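# Tie off the lantern cord, then remove the box

## Task

Fasten the lantern's cord so that it keeps holding once the grippers release it, then move the box out from beneath the lantern. Success requires the lantern to stay suspended from the peg, no lower than its starting height. The lantern is fragile, so the task fails if it ever drops freely or sinks noticeably below where it starts. Nothing may fall off the table or be left off it.

## Robot and tools

Robot: two arms, left_arm and right_arm, each ending in a two-finger parallel gripper. The fingers point along the gripper's +z axis and separate along its y axis. end_effector_position marks the spot between the finger pads, roughly 1 cm short of the tips.

Frames: the scene frame has its origin at table-top height, halfway between the nominal arm bases, with +z up, +x out over the table, and left_arm on the +y side. Image left and right do not match arm names. The calibrated bases are: left_arm at (-0.015, +0.294, +0.046) m, quat_wxyz (+1.000, 0, 0, +0.016); right_arm at (-0.023, -0.374, +0.003) m, quat_wxyz (+1.000, 0, 0, +0.006). Hand positions (metres), quaternions (wxyz), targets and wrist-camera poses are given in each arm's own base frame. The table and the fixed cameras use the scene frame. Printed hand poses can be a few cm off, more at long reach.

execute_actions(actions, cameras): actions is a list of actions. Each action is a table of up to 15 rows, one row per 1/30 s step. A table with fewer rows repeats its last row to fill 15 steps. Every row holds 14 numbers in [-1, 1], covering both arms even if only one moves: dx, dy, dz, rx, ry, rz, opening for left_arm, then the same seven for right_arm. The six pose numbers are an offset along that arm's base axes, measured from its Hand target at the start of the action. Every row is counted from that same start, not from the row before it. The next action or call starts from the new Hand target, so sending the same offset again moves the arm further. Scale: 1.0 means 0.6 m or 180 degrees. rx, ry, rz together form one rotation vector, turning about the Hand target's position. Offsets longer than 1.0 in total are shortened along their line. opening is absolute: +1 is fully open (0.094 m) and -1 is closed. Sending all six pose numbers as 0 asks again for the current Hand target, and it ends a push against something. A 0 in the opening slot is a real command (half open), so repeat the present opening to leave a gripper unchanged. cameras: a list of names, ["all"], or []. An empty actions list returns the state plus all camera images.

move(target, speed, blend, opening_speed, grip_force, blocking, cameras): target is either one 14-number row laid out as above, or a list of up to 15 such rows. Every row in the list is an offset from the Hand targets at the start of the move, not from the previous row. Grippers travel straight lines and take the shorter rotation. The planner does not avoid obstacles or the other arm. A move lasts at least 0.5 s and is capped at 10 s.
- speed: top path speed in m/s, 0.002 to 2.9, default 0.25. Rotation is capped at twice that number in rad/s. Give one value, or one per target.
- blend: corner rounding in metres for lists. The default 0 means stopping at each target.
- opening_speed: rate of opening change per second on the -1 to +1 scale, at least 0.2. Use it when closing on something breakable.
- grip_force: per-pad force limit in newtons, 10 to 50. Give one value or one per arm. It stays set until you change it. Lower forces close much more slowly.
- blocking=false: returns after about 0.5 s while the motion continues.

The result ends with a "move:" line giving the ending (done, off_target, moving, held, fault) and any limits (limits=paced means the commanded pose was clipped; limits=held means steps were withheld). Neither done nor off_target tells you whether the arm is touching anything.

wait(seconds 0 to 10): lets time run while commands are held, and returns early if a running move ends. stop(): brakes a running move; braking needs some distance. zoom_image(camera, region [x0, y0, x1, y1] in pixels, at most 504 by 504): gives a closer look at the latest image from cam_head_left, cam_head_right, cam_high, cam_low, cam_left_wrist or cam_right_wrist. All of these are 672x504. read_manual(section="licences"): returns licence text only. finished_scene(scene): ends the current scene for good; pass its number.

Result lines: Hand target is the last commanded pose after clipping, and it is the base for your next offsets. The gripper often rests a few cm short because of friction or load. Sending another command, even all zeros, asks for the target again. If the gap remains, send it as an offset. Orientation commands are clipped to within 40 degrees of the measured orientation on every step. Tool commands lists the current gripper commands. grip_measured is the measured finger opening on the command scale. With nothing held it reads up to about 2.5 mm too wide. On a firm grip it reads up to about 3 mm under the part's width. grip_effort_nm is the gripper motor's averaged effort (negative means closing). It is not the pad force and does not return to zero at rest. Joint velocities "within noise" means the arm is still. Joint torques include gravity and carry offsets and noise; torques 1 to 3 wrap at ±28 N m. A MOTOR HOT line appears at 75 °C. At 90 °C an OVER-TEMPERATURE FAULT folds that arm away and it stays idle. Avoid long holds, fully stretched poses and pushing toward unreachable poses.

Cautions: never let the lantern drop or sag, and release the cord only once it is fastened. Close slowly on fragile items. Avoid fast contacts, hard presses, and hitting fixed or heavy objects. Keep the two grippers, housings and wrist cameras apart; the clearance check does not guard these, and a press between the arms can fail the task. Do not close a gripper on the other arm's fingers. Go around an arm's own base rather than passing near it. Avoid straining the wrist camera cables. Keep every object on the table. Loose objects may occasionally get nudged. Do not let go of anything that is still moving.

Each tool is called after "Emit:" as name(argument=value, ...), one argument or row to a line, values as JSON.

## Session

Emit:
execute_actions(
  actions=[],
)

Scene clock: 0.00 s.
left_arm: end_effector_position=(+0.3067, -0.1536, +0.3457) grip_measured=+1.000 grip_effort_nm=n/a end_effector_quat_wxyz=(+0.660, +0.103, +0.743, -0.053) | right_arm: end_effector_position=(+0.3810, +0.0271, +0.4651) grip_measured=+1.000 grip_effort_nm=n/a end_effector_quat_wxyz=(+0.747, +0.017, +0.659, +0.086)
Joint positions: left_arm=[-0.723 0.912 0.874 -0.104 -0.501 -0.01 0.094] | right_arm=[0.051 1.076 1.165 0.042 -0.038 0.145 0.094]
Joint velocities: within noise
Joint torques (N m): no reading
Heat: left arm: 28 °C; right arm: 26 °C.
Hand target: left_arm +0.3053, -0.1521, +0.3501; +0.662, +0.101, +0.740, -0.054 | right_arm +0.3779, +0.0270, +0.4708; +0.751, +0.016, +0.655, +0.086
Tool commands: left_gripper/opening=+1.0 right_gripper/opening=+1.0

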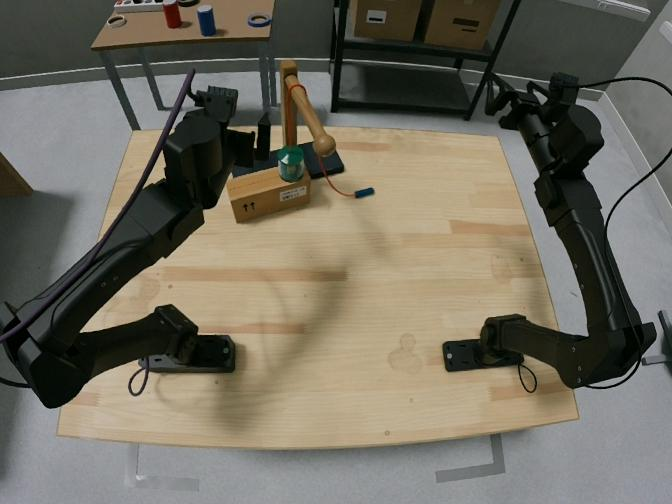

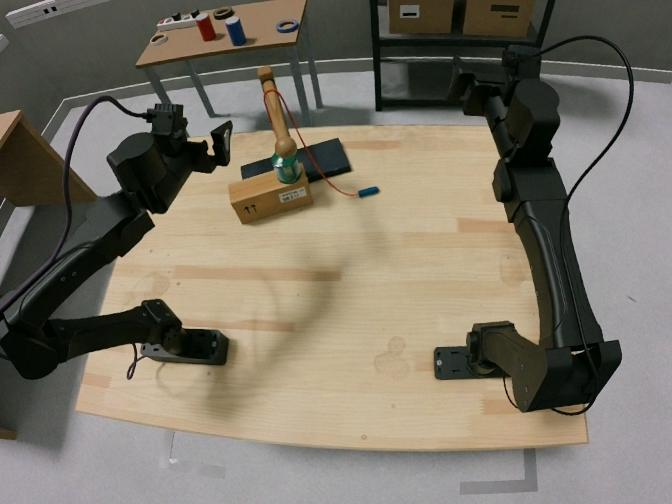

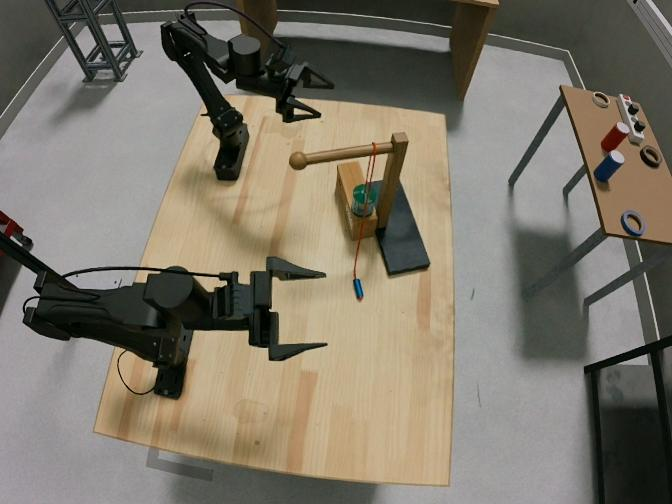

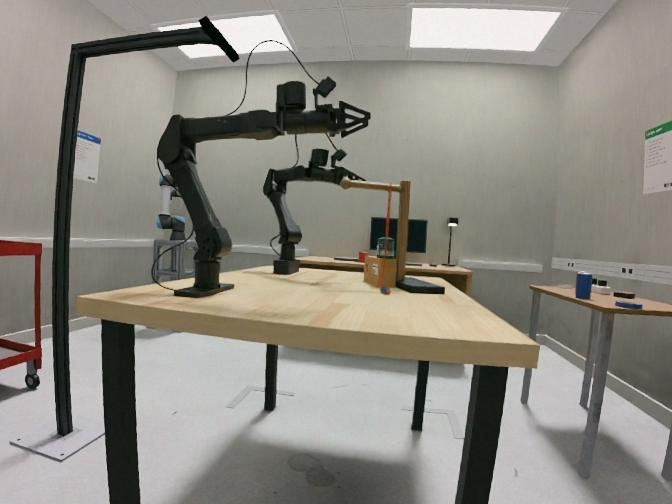

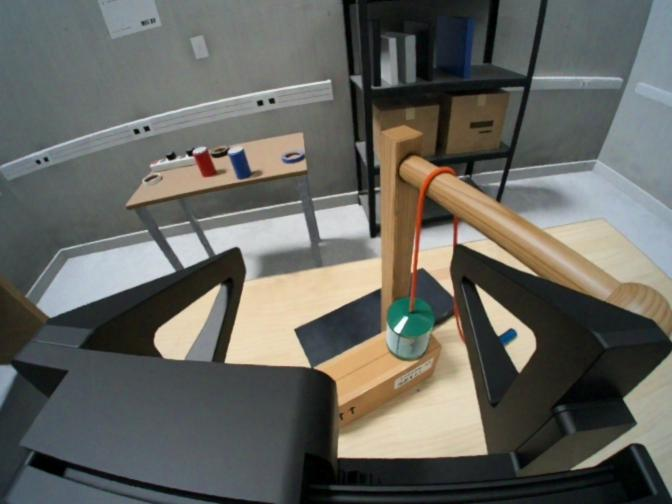

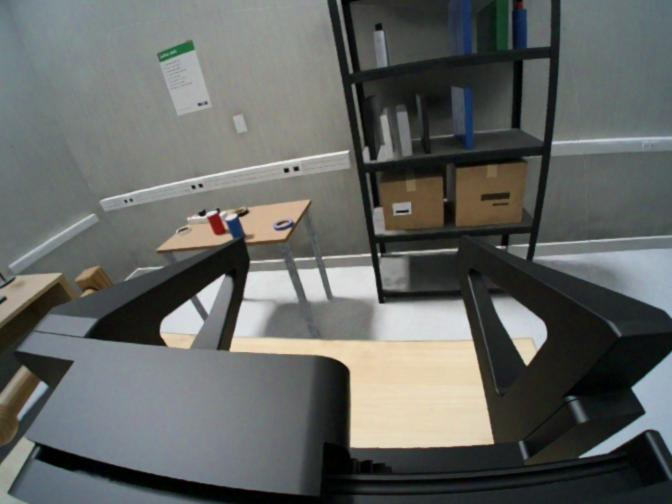

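Emit:
zoom_image(
  camera="cam_left_wrist",
  region=[300, 100, 672, 450],
)

Emit:
zoom_image(
  camera="cam_high",
  region=[260, 110, 460, 310],
)

Emit:
zoom_image(
  camera="cam_low",
  region=[320, 160, 470, 310],
)

Emit:
zoom_image(
  camera="cam_head_right",
  region=[210, 50, 400, 240],
)

Emit:
zoom_image(
  camera="cam_head_left",
  region=[210, 50, 400, 240],
)

Scaled by 1.355 from the camera's 672x504 image, which has a finer 960x720 frame.

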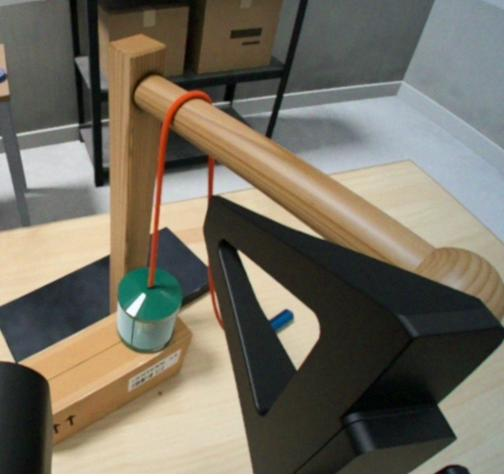

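Scaled by 2.520 from the camera's 672x504 image, which has a finer 960x720 frame.

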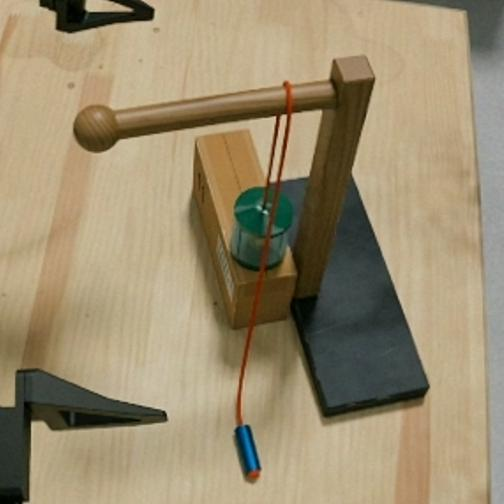

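Scaled by 3.360 from the camera's 672x504 image, which has a finer 960x720 frame.

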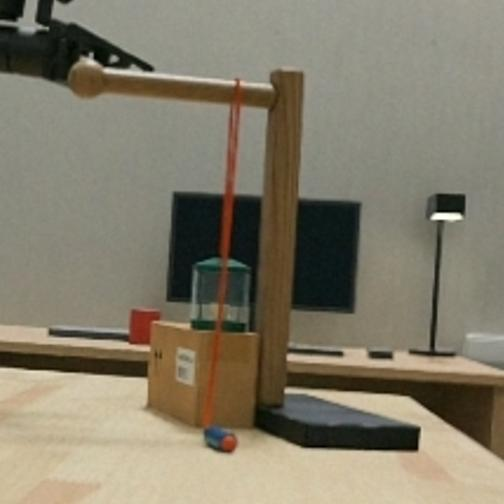

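Scaled by 2.653 from the camera's 672x504 image, which has a finer 960x720 frame.

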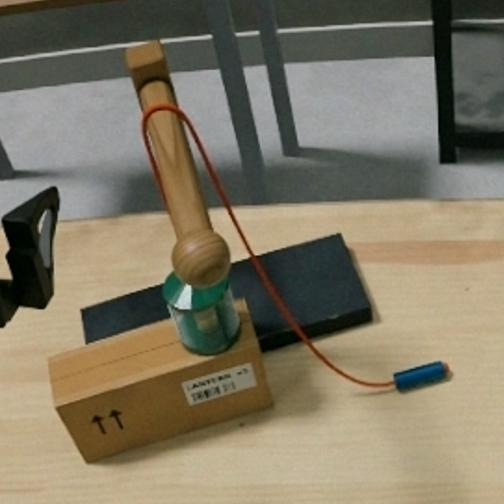

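Scaled by 2.653 from the camera's 672x504 image, which has a finer 960x720 frame.

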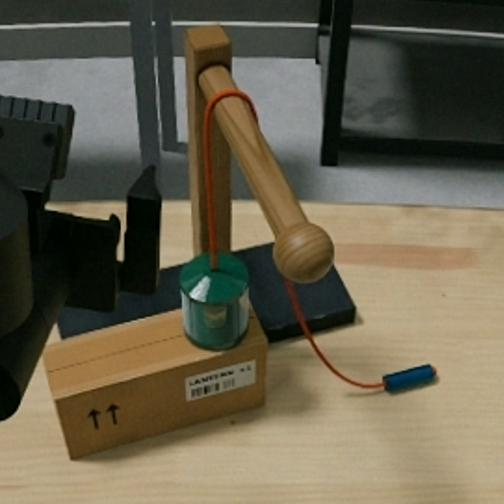

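Emit:
move(
  target=[0, 0, 0, 0, 0, 0, 1, -0.1298, 0.1883, -0.118, -0.0442, 0.1214, 0.1644, 1],
  speed=0.3,
  cameras=["cam_right_wrist", "cam_left_wrist"],
)

Scene clock: 146.60 s.
left_arm: end_effector_position=(+0.3067, -0.1536, +0.3457) grip_measured=+1.000 grip_effort_nm=0.01 end_effector_quat_wxyz=(+0.660, +0.103, +0.743, -0.053) | right_arm: end_effector_position=(+0.3045, +0.1371, +0.3898) grip_measured=+1.000 grip_effort_nm=0.01 end_effector_quat_wxyz=(+0.563, -0.177, +0.777, +0.220)
Joint positions: left_arm=[-0.723 0.912 0.874 -0.104 -0.501 -0.01 0.094] | right_arm=[0.235 0.993 1.244 -0.542 -0.348 0.048 0.094]
Joint torques (N m): left_arm=[0.06 -1.94 7.66 2.04 -0.06 -0.03] | right_arm=[0.5 -1.7 10.5 1.74 -0.14 -0.1]
Heat: left arm: 38 °C; right arm: 36 °C.
Hand target: left_arm +0.3053, -0.1521, +0.3501; +0.662, +0.101, +0.740, -0.054 | right_arm +0.3000, +0.1401, +0.4000; +0.568, -0.186, +0.770, +0.224
Off the commanded pose: left_arm 0.005 m, 0 deg | right_arm 0.011 m, 2 deg.
move: off_target (right_arm)
Images, in order (width x height): cam_left_wrist 672x504, cam_right_wrist 672x504.

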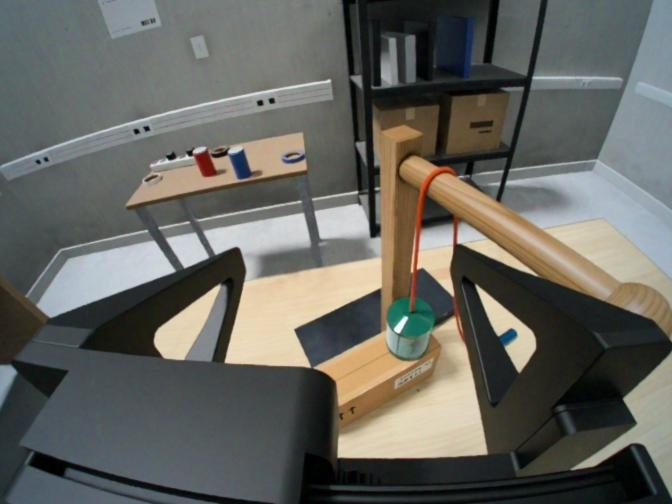

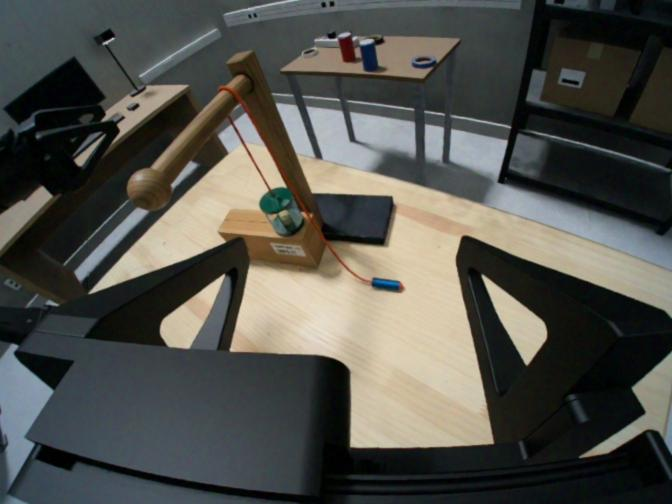

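Emit:
zoom_image(
  camera="cam_right_wrist",
  region=[110, 40, 420, 310],
)

Emit:
zoom_image(
  camera="cam_right_wrist",
  region=[330, 240, 440, 320],
)

Scaled by 1.626 from the camera's 672x504 image, which has a finer 960x720 frame.

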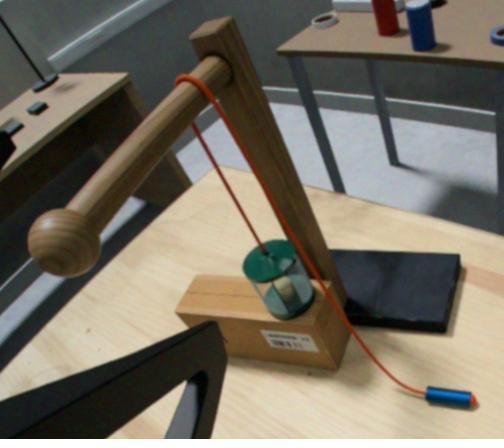

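Scaled by 4.582 from the camera's 672x504 image, which has a finer 960x720 frame.

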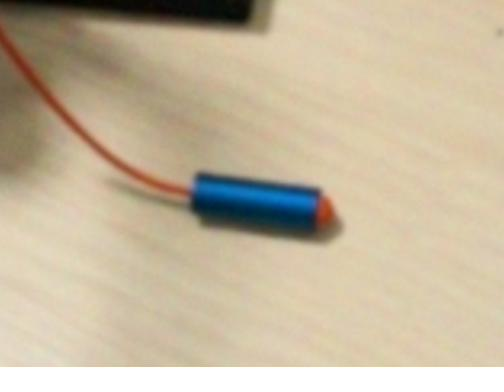

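Emit:
move(
  target=[-0.09, 0.2433, 0.033, 0, 0, -0.111, 1, 0.3083, 0.1698, -0.3833, 0.1058, 0.4523, -0.4497, 1],
  speed=0.3,
  cameras=["cam_right_wrist", "cam_left_wrist", "cam_head_right"],
)

Scene clock: 586.07 s.
left_arm: end_effector_position=(+0.2541, -0.0040, +0.3623) grip_measured=+1.000 grip_effort_nm=0.00 end_effector_quat_wxyz=(+0.642, +0.221, +0.715, -0.167) | right_arm: end_effector_position=(+0.4783, +0.2420, +0.1741) grip_measured=+1.000 grip_effort_nm=0.01 end_effector_quat_wxyz=(+0.087, +0.555, +0.812, +0.158)
Joint positions: left_arm=[0.718 0.817 0.983 -0.556 1.25 0.417 0.094] | right_arm=[0.466 2.517 2.843 -1.533 0 1.666 0.094]
Joint torques (N m): left_arm=[0.51 0.39 8.69 1.37 0.41 0.07] | right_arm=[-0.55 -11.9 8.65 0.91 0.05 0.06]
Heat: left arm: 43 °C; right arm: 38 °C.
Hand target: left_arm +0.2513, -0.0063, +0.3698; +0.643, +0.228, +0.712, -0.168 | right_arm +0.4849, +0.2419, +0.1699; +0.000, +0.569, +0.822, +0.000
Off the commanded pose: left_arm 0.008 m, 1 deg | right_arm 0.008 m, 21 deg.
elbow stopped short (right arm): the move would have taken joint 3 (elbow) straighter than the controller allows.
move: off_target (right_arm)
Images, in order (width x height): cam_head_right 672x504, cam_left_wrist 672x504, cam_right_wrist 672x504.

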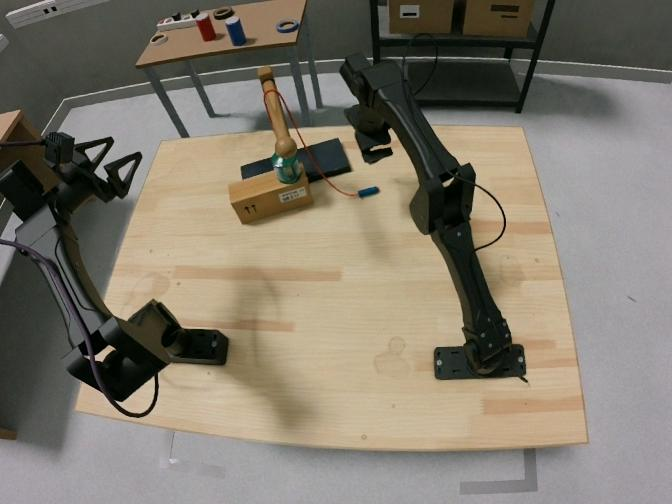

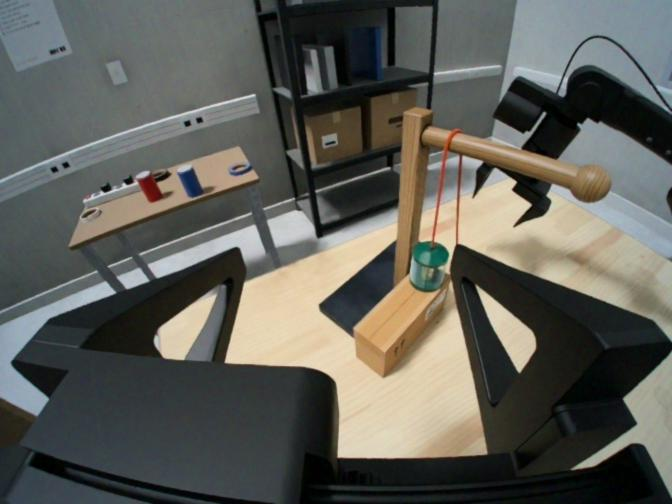

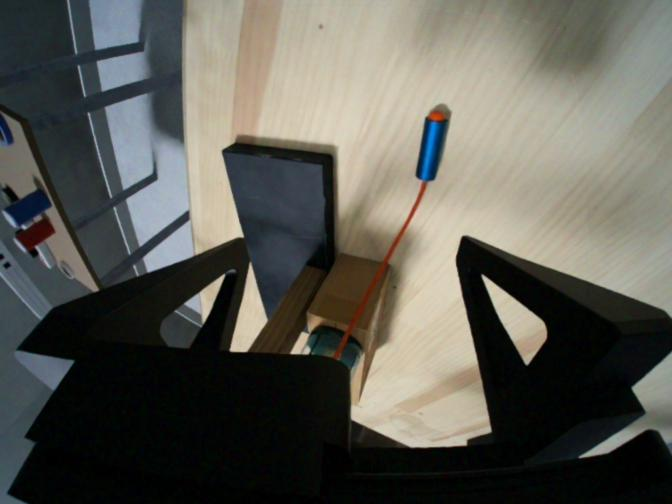

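Emit:
move(
  target=[0, 0, 0, 0, 0, 0, 1, -0.02, 0.0017, -0.15, 0, 0, 0, 1],
  speed=0.2,
  cameras=["cam_right_wrist", "cam_low"],
)

Scene clock: 627.03 s.
left_arm: end_effector_position=(+0.2540, -0.0041, +0.3619) grip_measured=+1.000 grip_effort_nm=0.01 end_effector_quat_wxyz=(+0.641, +0.221, +0.715, -0.168) | right_arm: end_effector_position=(+0.4799, +0.2429, +0.0967) grip_measured=+1.000 grip_effort_nm=0.01 end_effector_quat_wxyz=(+0.050, +0.566, +0.818, +0.093)
Joint positions: left_arm=[0.718 0.817 0.983 -0.56 1.25 0.42 0.094] | right_arm=[0.466 2.668 2.848 -1.538 -0.001 1.677 0.094]
Joint torques (N m): left_arm=[0.5 0.44 8.73 1.36 0.41 0.08] | right_arm=[0.49 -12.53 5.82 0.32 0.02 0.04]
Heat: left arm: 40 °C; right arm: 36 °C.
Hand target: left_arm +0.2513, -0.0063, +0.3698; +0.643, +0.228, +0.712, -0.168 | right_arm +0.4730, +0.2429, +0.0799; -0.001, +0.569, +0.822, +0.000
Off the commanded pose: left_arm 0.009 m, 1 deg | right_arm 0.018 m, 12 deg.
elbow stopped short (right arm): the move would have taken joint 3 (elbow) straighter than the controller allows.
joint sent to its limit (right arm) — joint 4 (wrist pitch), lower limit. The joint targets are off in orientation, not in position.
move: off_target (right_arm)
Images, in order (width x height): cam_low 672x504, cam_right_wrist 672x504.

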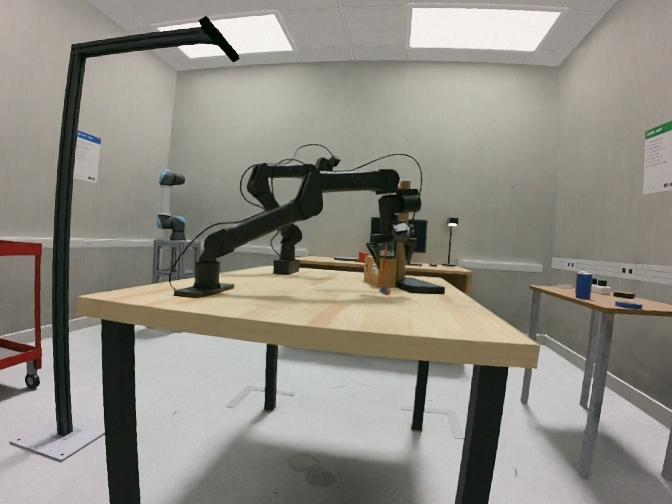

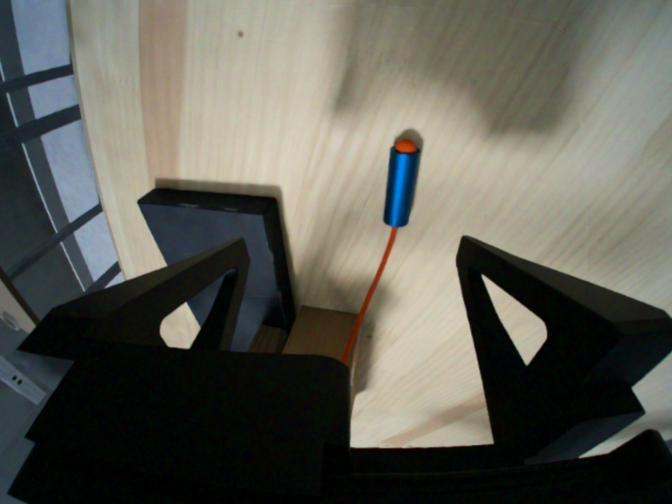

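Emit:
move(
  target=[0, 0, 0, 0, 0, 0, 1, -0.02, 0.001, -0.08, 0, 0, 0, 1],
  speed=0.15,
  cameras=["cam_right_wrist"],
)

Scene clock: 648.47 s.
left_arm: end_effector_position=(+0.2540, -0.0041, +0.3619) grip_measured=+1.000 grip_effort_nm=0.00 end_effector_quat_wxyz=(+0.641, +0.221, +0.715, -0.168) | right_arm: end_effector_position=(+0.4689, +0.2438, +0.0470) grip_measured=+1.000 grip_effort_nm=0.01 end_effector_quat_wxyz=(+0.022, +0.568, +0.821, +0.044)
Joint positions: left_arm=[0.718 0.817 0.983 -0.56 1.25 0.42 0.094] | right_arm=[0.477 2.747 2.813 -1.54 -0.001 1.688 0.094]
Joint torques (N m): left_arm=[0.51 0.39 8.79 1.35 0.4 0.09] | right_arm=[0.42 -12.93 6.23 0.1 0.02 0.1]
Heat: left arm: 40 °C; right arm: 40 °C.
Hand target: left_arm +0.2513, -0.0063, +0.3698; +0.643, +0.228, +0.712, -0.168 | right_arm +0.4610, +0.2434, +0.0319; +0.000, +0.569, +0.822, +0.000
Off the commanded pose: left_arm 0.009 m, 1 deg | right_arm 0.017 m, 6 deg.
joint sent to its limit (right arm) — joint 4 (wrist pitch), lower limit. The joint targets are off in orientation, not in position.
move: off_target (right_arm)
Images, in order (width x height): cam_right_wrist 672x504.

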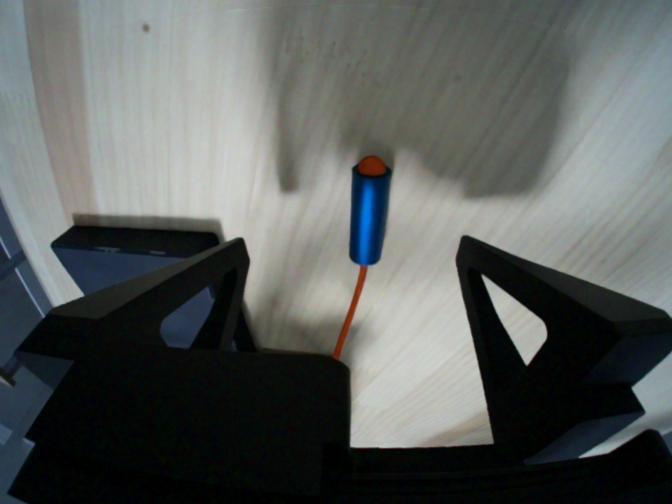

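Emit:
move(
  target=[0, 0, 0, 0, 0, 0, 1, -0.01, -0.0017, -0.0367, 0, 0, 0, 1],
  speed=0.1,
  cameras=["cam_right_wrist", "cam_low"],
)

Emit:
zoom_image(
  camera="cam_low",
  region=[340, 170, 480, 310],
)

Scene clock: 674.20 s.
left_arm: end_effector_position=(+0.2540, -0.0041, +0.3619) grip_measured=+1.000 grip_effort_nm=0.00 end_effector_quat_wxyz=(+0.641, +0.221, +0.715, -0.168) | right_arm: end_effector_position=(+0.4608, +0.2419, +0.0263) grip_measured=+1.000 grip_effort_nm=0.01 end_effector_quat_wxyz=(+0.009, +0.569, +0.822, +0.018)
Joint positions: left_arm=[0.718 0.817 0.983 -0.56 1.25 0.42 0.094] | right_arm=[0.481 2.77 2.78 -1.54 -0.002 1.691 0.094]
Joint torques (N m): left_arm=[0.5 0.42 8.77 1.36 0.41 0.1] | right_arm=[0.5 -12.74 6.31 0.11 0.05 0.08]
Heat: left arm: 40 °C; right arm: 43 °C.
Hand target: left_arm +0.2513, -0.0063, +0.3698; +0.643, +0.228, +0.712, -0.168 | right_arm +0.4550, +0.2425, +0.0100; -0.001, +0.569, +0.822, +0.000
Off the commanded pose: left_arm 0.009 m, 1 deg | right_arm 0.017 m, 2 deg.
move: off_target (right_arm)
Images, in order (width x height): cam_low 672x504, cam_right_wrist 672x504.

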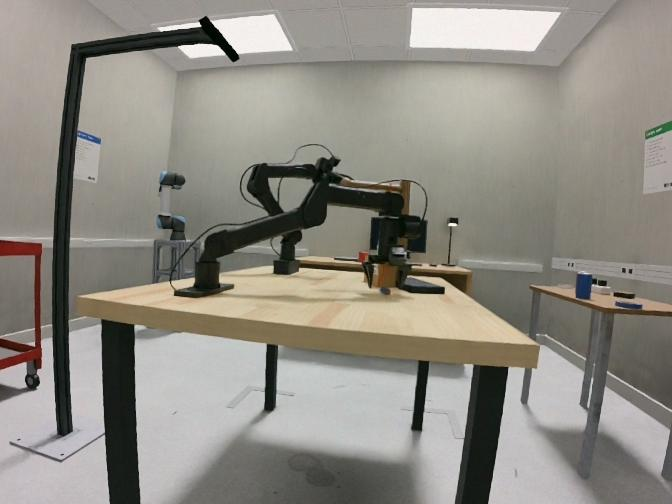

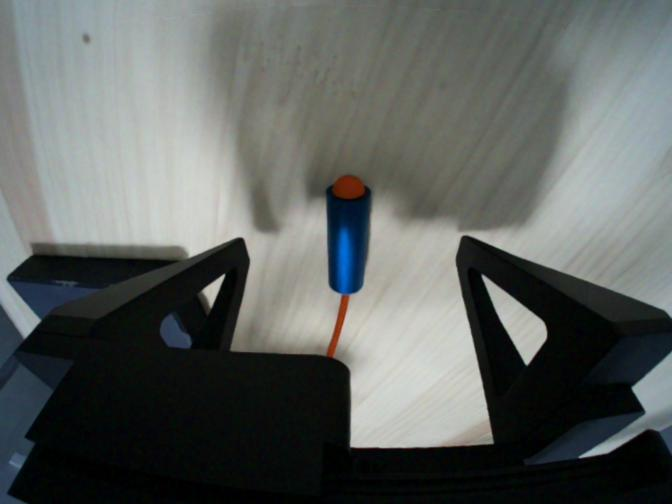

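Scaled by 3.600 from the camera's 672x504 image, which has a finer 960x720 frame.

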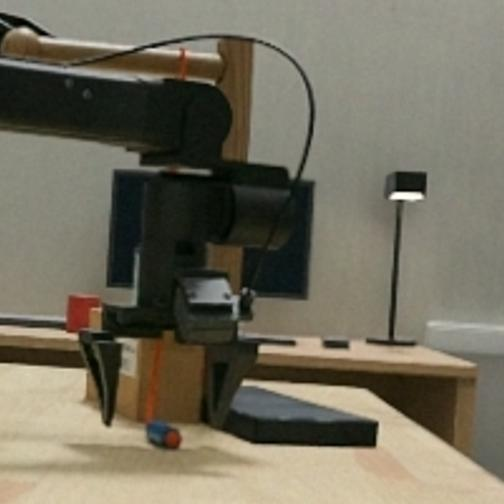

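Emit:
move(
  target=[0, 0, 0, 0, 0, 0, 1, 0, 0, -0.0208, 0, 0, 0, 1],
  speed=0.08,
  cameras=["cam_right_wrist"],
)

Scene clock: 685.70 s.
left_arm: end_effector_position=(+0.2540, -0.0041, +0.3619) grip_measured=+1.000 grip_effort_nm=0.01 end_effector_quat_wxyz=(+0.641, +0.221, +0.715, -0.168) | right_arm: end_effector_position=(+0.4571, +0.2400, +0.0107) grip_measured=+1.000 grip_effort_nm=0.01 end_effector_quat_wxyz=(+0.002, +0.569, +0.822, +0.006)
Joint positions: left_arm=[0.718 0.817 0.983 -0.56 1.25 0.42 0.094] | right_arm=[0.481 2.764 2.704 -1.499 -0.002 1.692 0.094]
Joint torques (N m): left_arm=[0.53 0.42 8.79 1.34 0.39 0.07] | right_arm=[0.59 -14.49 3.88 0.42 0.03 0.06]
Heat: left arm: 40 °C; right arm: 42 °C.
Hand target: left_arm +0.2513, -0.0063, +0.3698; +0.643, +0.228, +0.712, -0.168 | right_arm +0.4550, +0.2425, -0.0025; -0.001, +0.569, +0.822, +0.000
Off the commanded pose: left_arm 0.009 m, 1 deg | right_arm 0.014 m, 1 deg.
move: off_target (right_arm)
Images, in order (width x height): cam_right_wrist 672x504.

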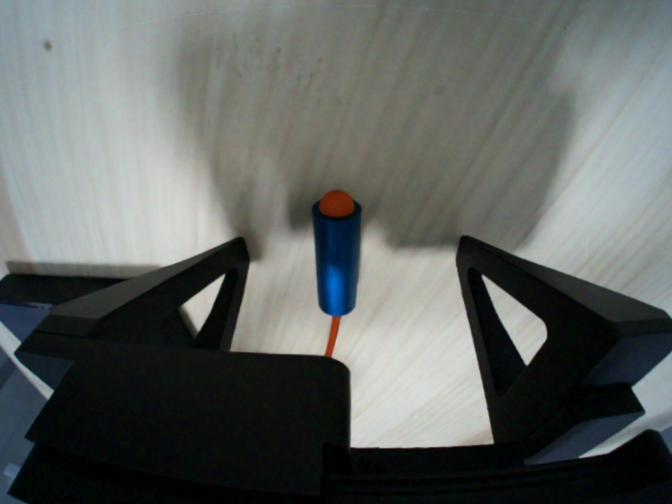

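Emit:
move(
  target=[0, 0, 0, 0, 0, 0, 1, 0, 0, 0, 0, 0, 0, -0.78],
  speed=0.1,
  opening_speed=0.8,
  grip_force=[50, 40],
  cameras=["cam_right_wrist"],
)

Scene clock: 698.23 s.
left_arm: end_effector_position=(+0.2540, -0.0041, +0.3619) grip_measured=+1.000 grip_effort_nm=0.01 end_effector_quat_wxyz=(+0.641, +0.221, +0.715, -0.168) | right_arm: end_effector_position=(+0.4624, +0.2428, +0.0100) grip_measured=-0.644 grip_effort_nm=-0.78 end_effector_quat_wxyz=(+0.007, +0.569, +0.822, +0.016)
Joint positions: left_arm=[0.718 0.817 0.983 -0.56 1.25 0.42 0.094] | right_arm=[0.481 2.764 2.701 -1.473 -0.002 1.692 0.017]
Joint torques (N m): left_arm=[0.53 0.38 8.77 1.36 0.42 0.1] | right_arm=[0.55 -14.75 3.9 0.23 0.06 0.06]
Heat: left arm: 40 °C; right arm: 46 °C.
Hand target: left_arm +0.2513, -0.0063, +0.3698; +0.643, +0.228, +0.712, -0.168 | right_arm +0.4550, +0.2425, -0.0025; +0.000, +0.569, +0.822, +0.000
Off the commanded pose: left_arm 0.009 m, 1 deg | right_arm 0.015 m, 2 deg.
grip_force (N): 50, 40
move: off_target (right_arm)
Images, in order (width x height): cam_right_wrist 672x504.

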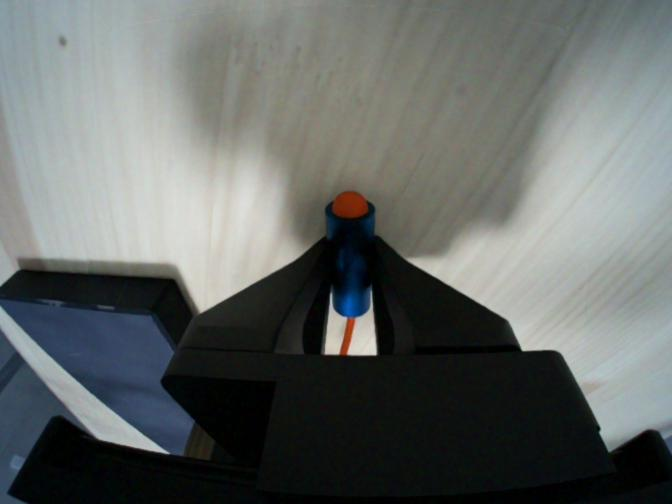

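Emit:
move(
  target=[
    [0, 0, 0, 0, 0, 0, 1, 0, 0, 0.2, 0, 0, 0, -0.78],
    [0, 0, 0, 0, 0, 0, 1, -0.125, -0.004, 0.3375, 0.1736, -0.4689, -0.0026, -0.78],
  ],
  speed=0.3,
  blend=[0.03, 0],
  cameras=["cam_right_wrist", "cam_left_wrist", "cam_high", "cam_head_right"],
)

Scene clock: 737.47 s.
left_arm: end_effector_position=(+0.2540, -0.0041, +0.3619) grip_measured=+1.000 grip_effort_nm=0.01 end_effector_quat_wxyz=(+0.641, +0.221, +0.715, -0.168) | right_arm: end_effector_position=(+0.3810, +0.2402, +0.2057) grip_measured=-0.646 grip_effort_nm=-0.84 end_effector_quat_wxyz=(+0.399, +0.408, +0.576, +0.586)
Joint positions: left_arm=[0.718 0.817 0.983 -0.56 1.25 0.42 0.094] | right_arm=[0.693 1.598 0.574 1.029 0.337 1.587 0.017]
Joint torques (N m): left_arm=[0.54 0.44 8.79 1.34 0.39 0.09] | right_arm=[0.46 -5.24 6 2.13 0.18 -0.18]
Heat: left arm: 41 °C; right arm: 50 °C.
Hand target: left_arm +0.2513, -0.0063, +0.3698; +0.643, +0.228, +0.712, -0.168 | right_arm +0.3800, +0.2401, +0.1999; +0.405, +0.405, +0.580, +0.579
Off the commanded pose: left_arm 0.009 m, 1 deg | right_arm 0.006 m, 1 deg.
grip_force (N): 50, 40
move: done
Images, in order (width x height): cam_head_right 672x504, cam_high 672x504, cam_left_wrist 672x504, cam_right_wrist 672x504.

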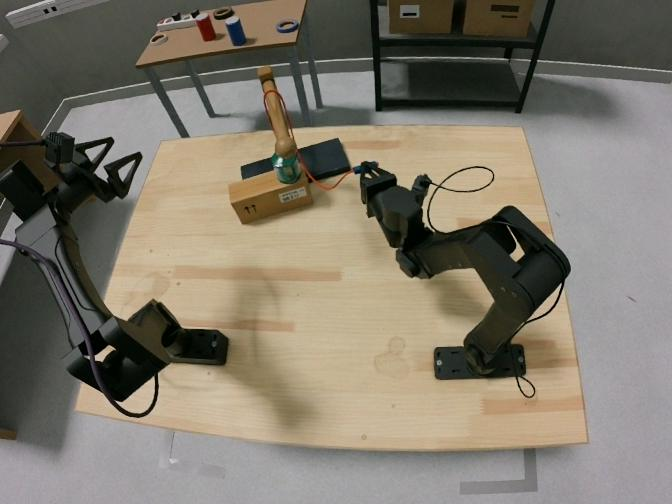

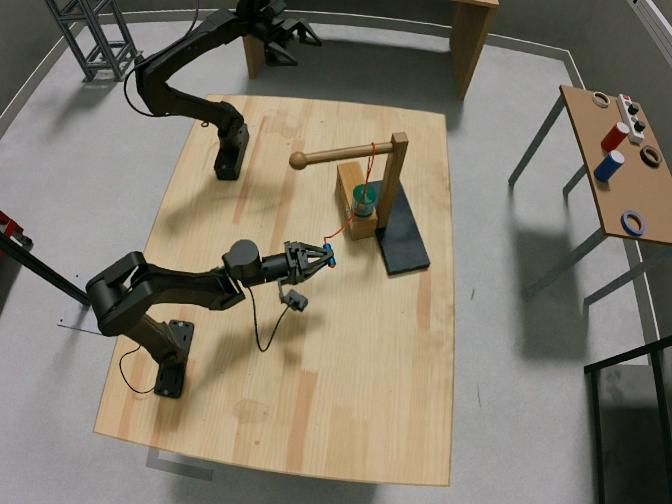

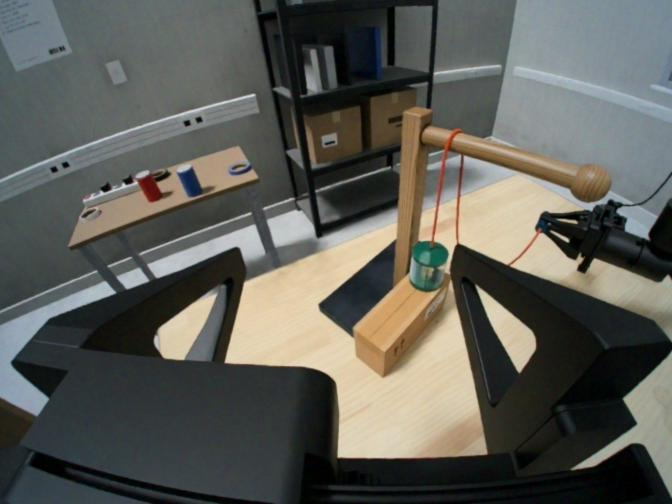

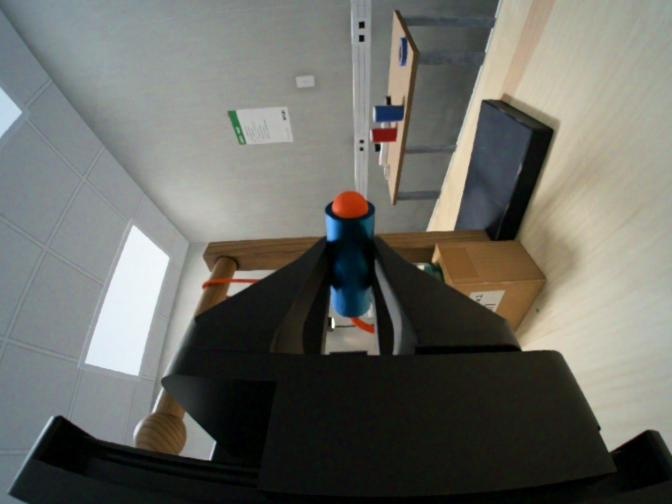

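Emit:
move(
  target=[0, 0, 0.267, 0.0597, 0.0937, 0, 1, -0.0168, -0.006, 0.0168, -0.2388, -0.0736, -0.032, -0.78],
  speed=0.3,
  cameras=["cam_right_wrist", "cam_left_wrist", "cam_high"],
)

Scene clock: 778.17 s.
left_arm: end_effector_position=(+0.2526, -0.0043, +0.5321) grip_measured=+1.000 grip_effort_nm=0.00 end_effector_quat_wxyz=(+0.593, +0.224, +0.768, -0.096) | right_arm: end_effector_position=(+0.3725, +0.2375, +0.1987) grip_measured=-0.646 grip_effort_nm=-0.84 end_effector_quat_wxyz=(+0.607, +0.190, +0.689, +0.347)
Joint positions: left_arm=[0.622 1.415 2.423 -1.55 1 0.592 0.094] | right_arm=[0.77 1.598 0.574 0.999 0.52 0.8 0.017]
Joint torques (N m): left_arm=[-0.54 -0.8 3.88 1.43 0.27 -0.09] | right_arm=[0.54 -8.92 6.82 1.84 0.21 -0.14]
Heat: left arm: 41 °C; right arm: 36 °C.
Hand target: left_arm +0.2514, -0.0062, +0.5300; +0.508, +0.260, +0.811, -0.133 | right_arm +0.3699, +0.2365, +0.2100; +0.616, +0.189, +0.681, +0.349
Off the commanded pose: left_arm 0.003 m, 12 deg | right_arm 0.012 m, 1 deg.
joint sent to its limit (left arm) — joint 4 (wrist pitch), lower limit. The joint targets are off in orientation, not in position.
grip_force (N): 50, 40
move: off_target (left_arm, right_arm)
Images, in order (width x height): cam_high 672x504, cam_left_wrist 672x504, cam_right_wrist 672x504.

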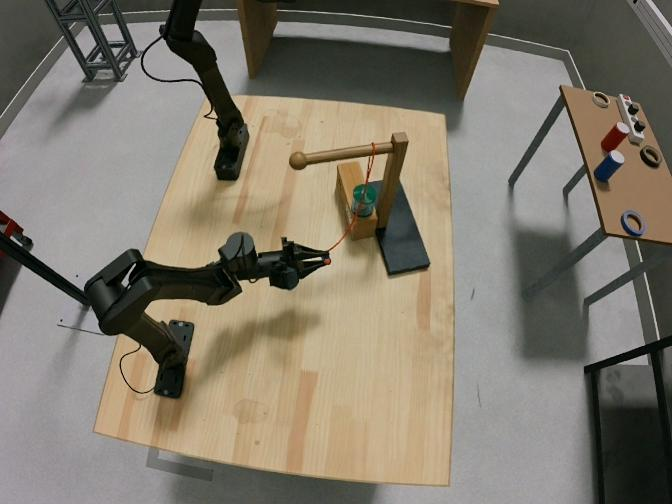

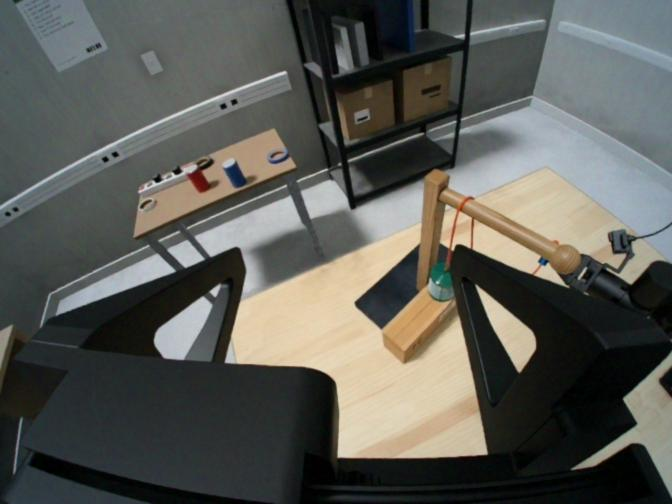

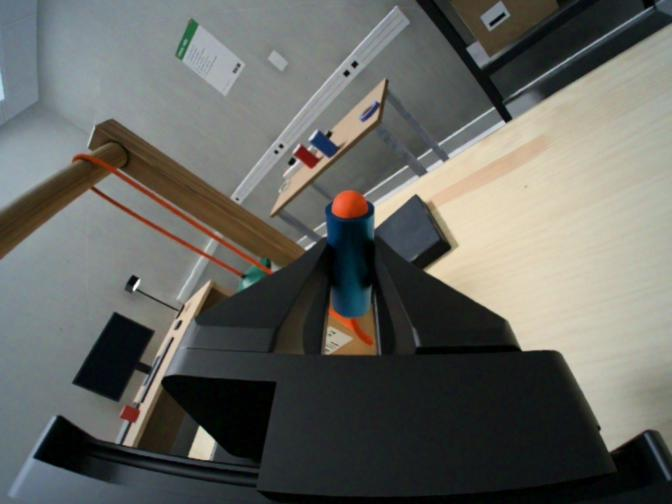

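Emit:
move(
  target=[
    [0,0,0,0,0,0,1,-0.1898,0.2108,-0.0833,0,0,0,-0.78],
    [0,0,0,0,0,0,1,-0.1982,0.3792,0,0,0,0,-0.78],
    [0,0,0,0,0,0,1,-0.0807,0.4607,0.2,0,0,0,-0.78],
  ],
  blend=[0.03,0.03,0],
  speed=0.2,
  cameras=["cam_high","cam_low","cam_left_wrist","cam_head_left"],
)

Scene clock: 823.87 s.
left_arm: end_effector_position=(+0.2526, -0.0043, +0.5320) grip_measured=+1.000 grip_effort_nm=0.00 end_effector_quat_wxyz=(+0.593, +0.224, +0.768, -0.096) | right_arm: end_effector_position=(+0.3196, +0.5066, +0.3345) grip_measured=-0.646 grip_effort_nm=-0.84 end_effector_quat_wxyz=(+0.617, +0.195, +0.676, +0.352)
Joint positions: left_arm=[0.622 1.415 2.423 -1.55 0.999 0.591 0.094] | right_arm=[1.267 2.145 1.87 0.295 1.029 0.782 0.017]
Joint torques (N m): left_arm=[-0.51 -0.85 3.95 1.41 0.29 -0.1] | right_arm=[-0.13 -10.84 11.04 1.37 -0.05 -0.05]
Heat: left arm: 39 °C; right arm: 36 °C.
Hand target: left_arm +0.2513, -0.0062, +0.5300; +0.508, +0.260, +0.811, -0.133 | right_arm +0.3216, +0.5129, +0.3301; +0.616, +0.189, +0.681, +0.349
Off the commanded pose: left_arm 0.003 m, 12 deg | right_arm 0.008 m, 1 deg.
joint sent to its limit (left arm) — joint 4 (wrist pitch), lower limit. The joint targets are off in orientation, not in position.
grip_force (N): 50, 40
move: off_target (left_arm)
Images, in order (width x height): cam_head_left 672x504, cam_high 672x504, cam_low 672x504, cam_left_wrist 672x504.

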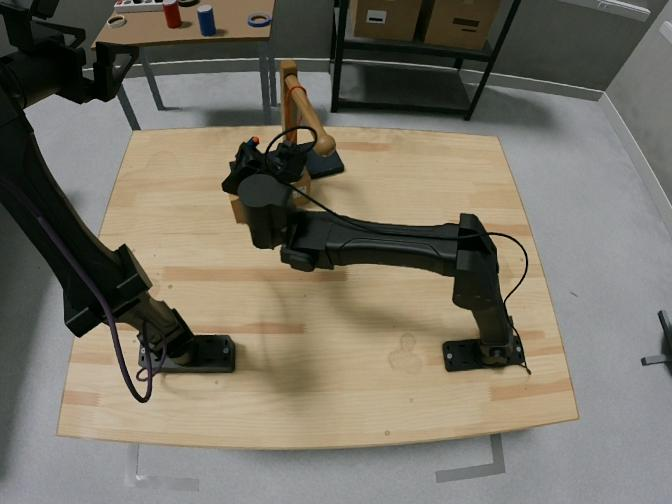

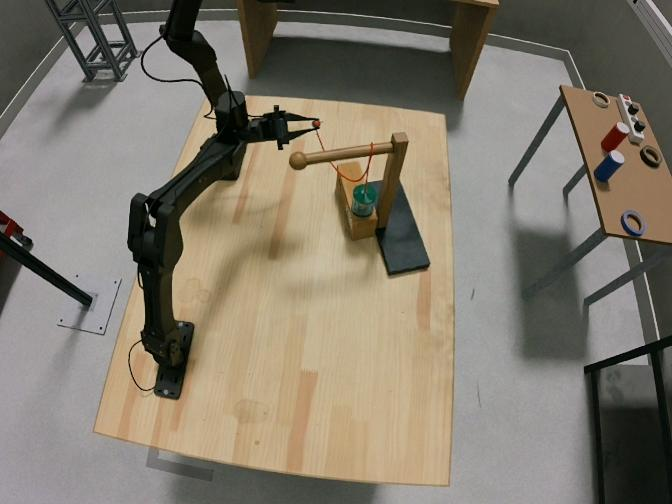

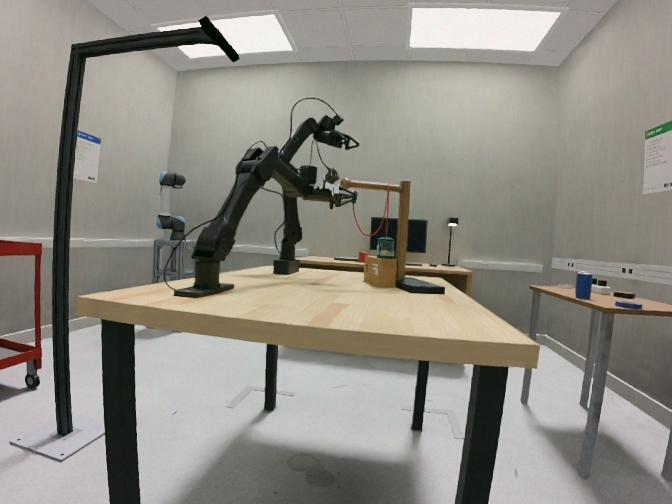

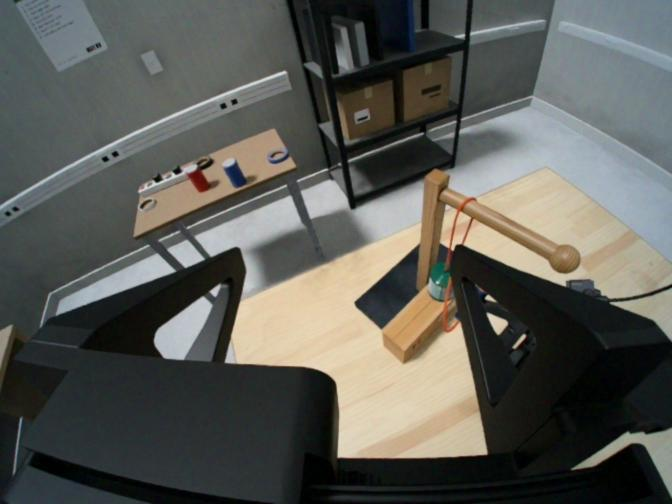

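Emit:
zoom_image(
  camera="cam_high",
  region=[280, 100, 440, 220],
)

Emit:
zoom_image(
  camera="cam_low",
  region=[320, 160, 440, 270],
)

Emit:
zoom_image(
  camera="cam_left_wrist",
  region=[380, 160, 600, 370],
)

Scaled by 3.150 from the camera's 672x504 image, which has a finer 960x720 frame.

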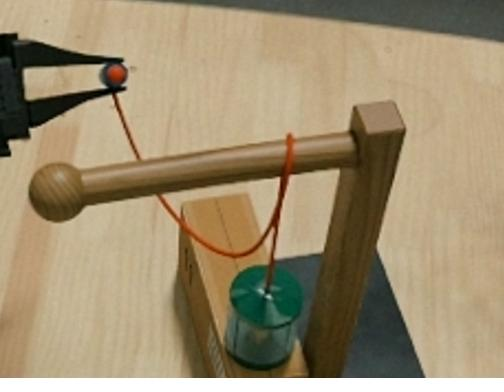

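Scaled by 4.200 from the camera's 672x504 image, which has a finer 960x720 frame.

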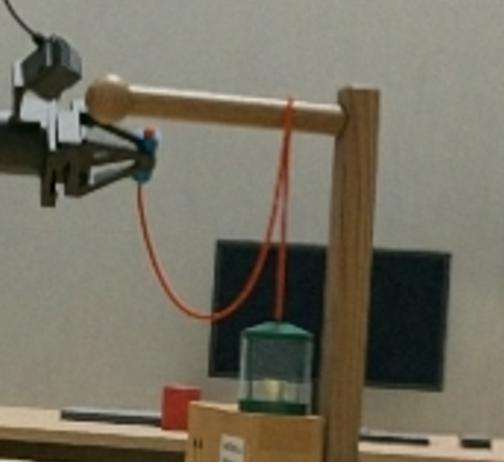

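Scaled by 2.291 from the camera's 672x504 image, which has a finer 960x720 frame.

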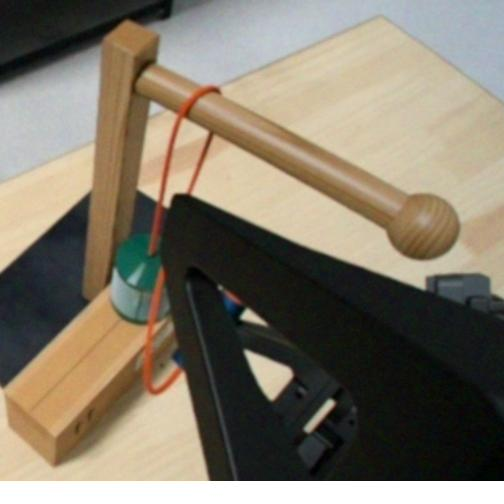

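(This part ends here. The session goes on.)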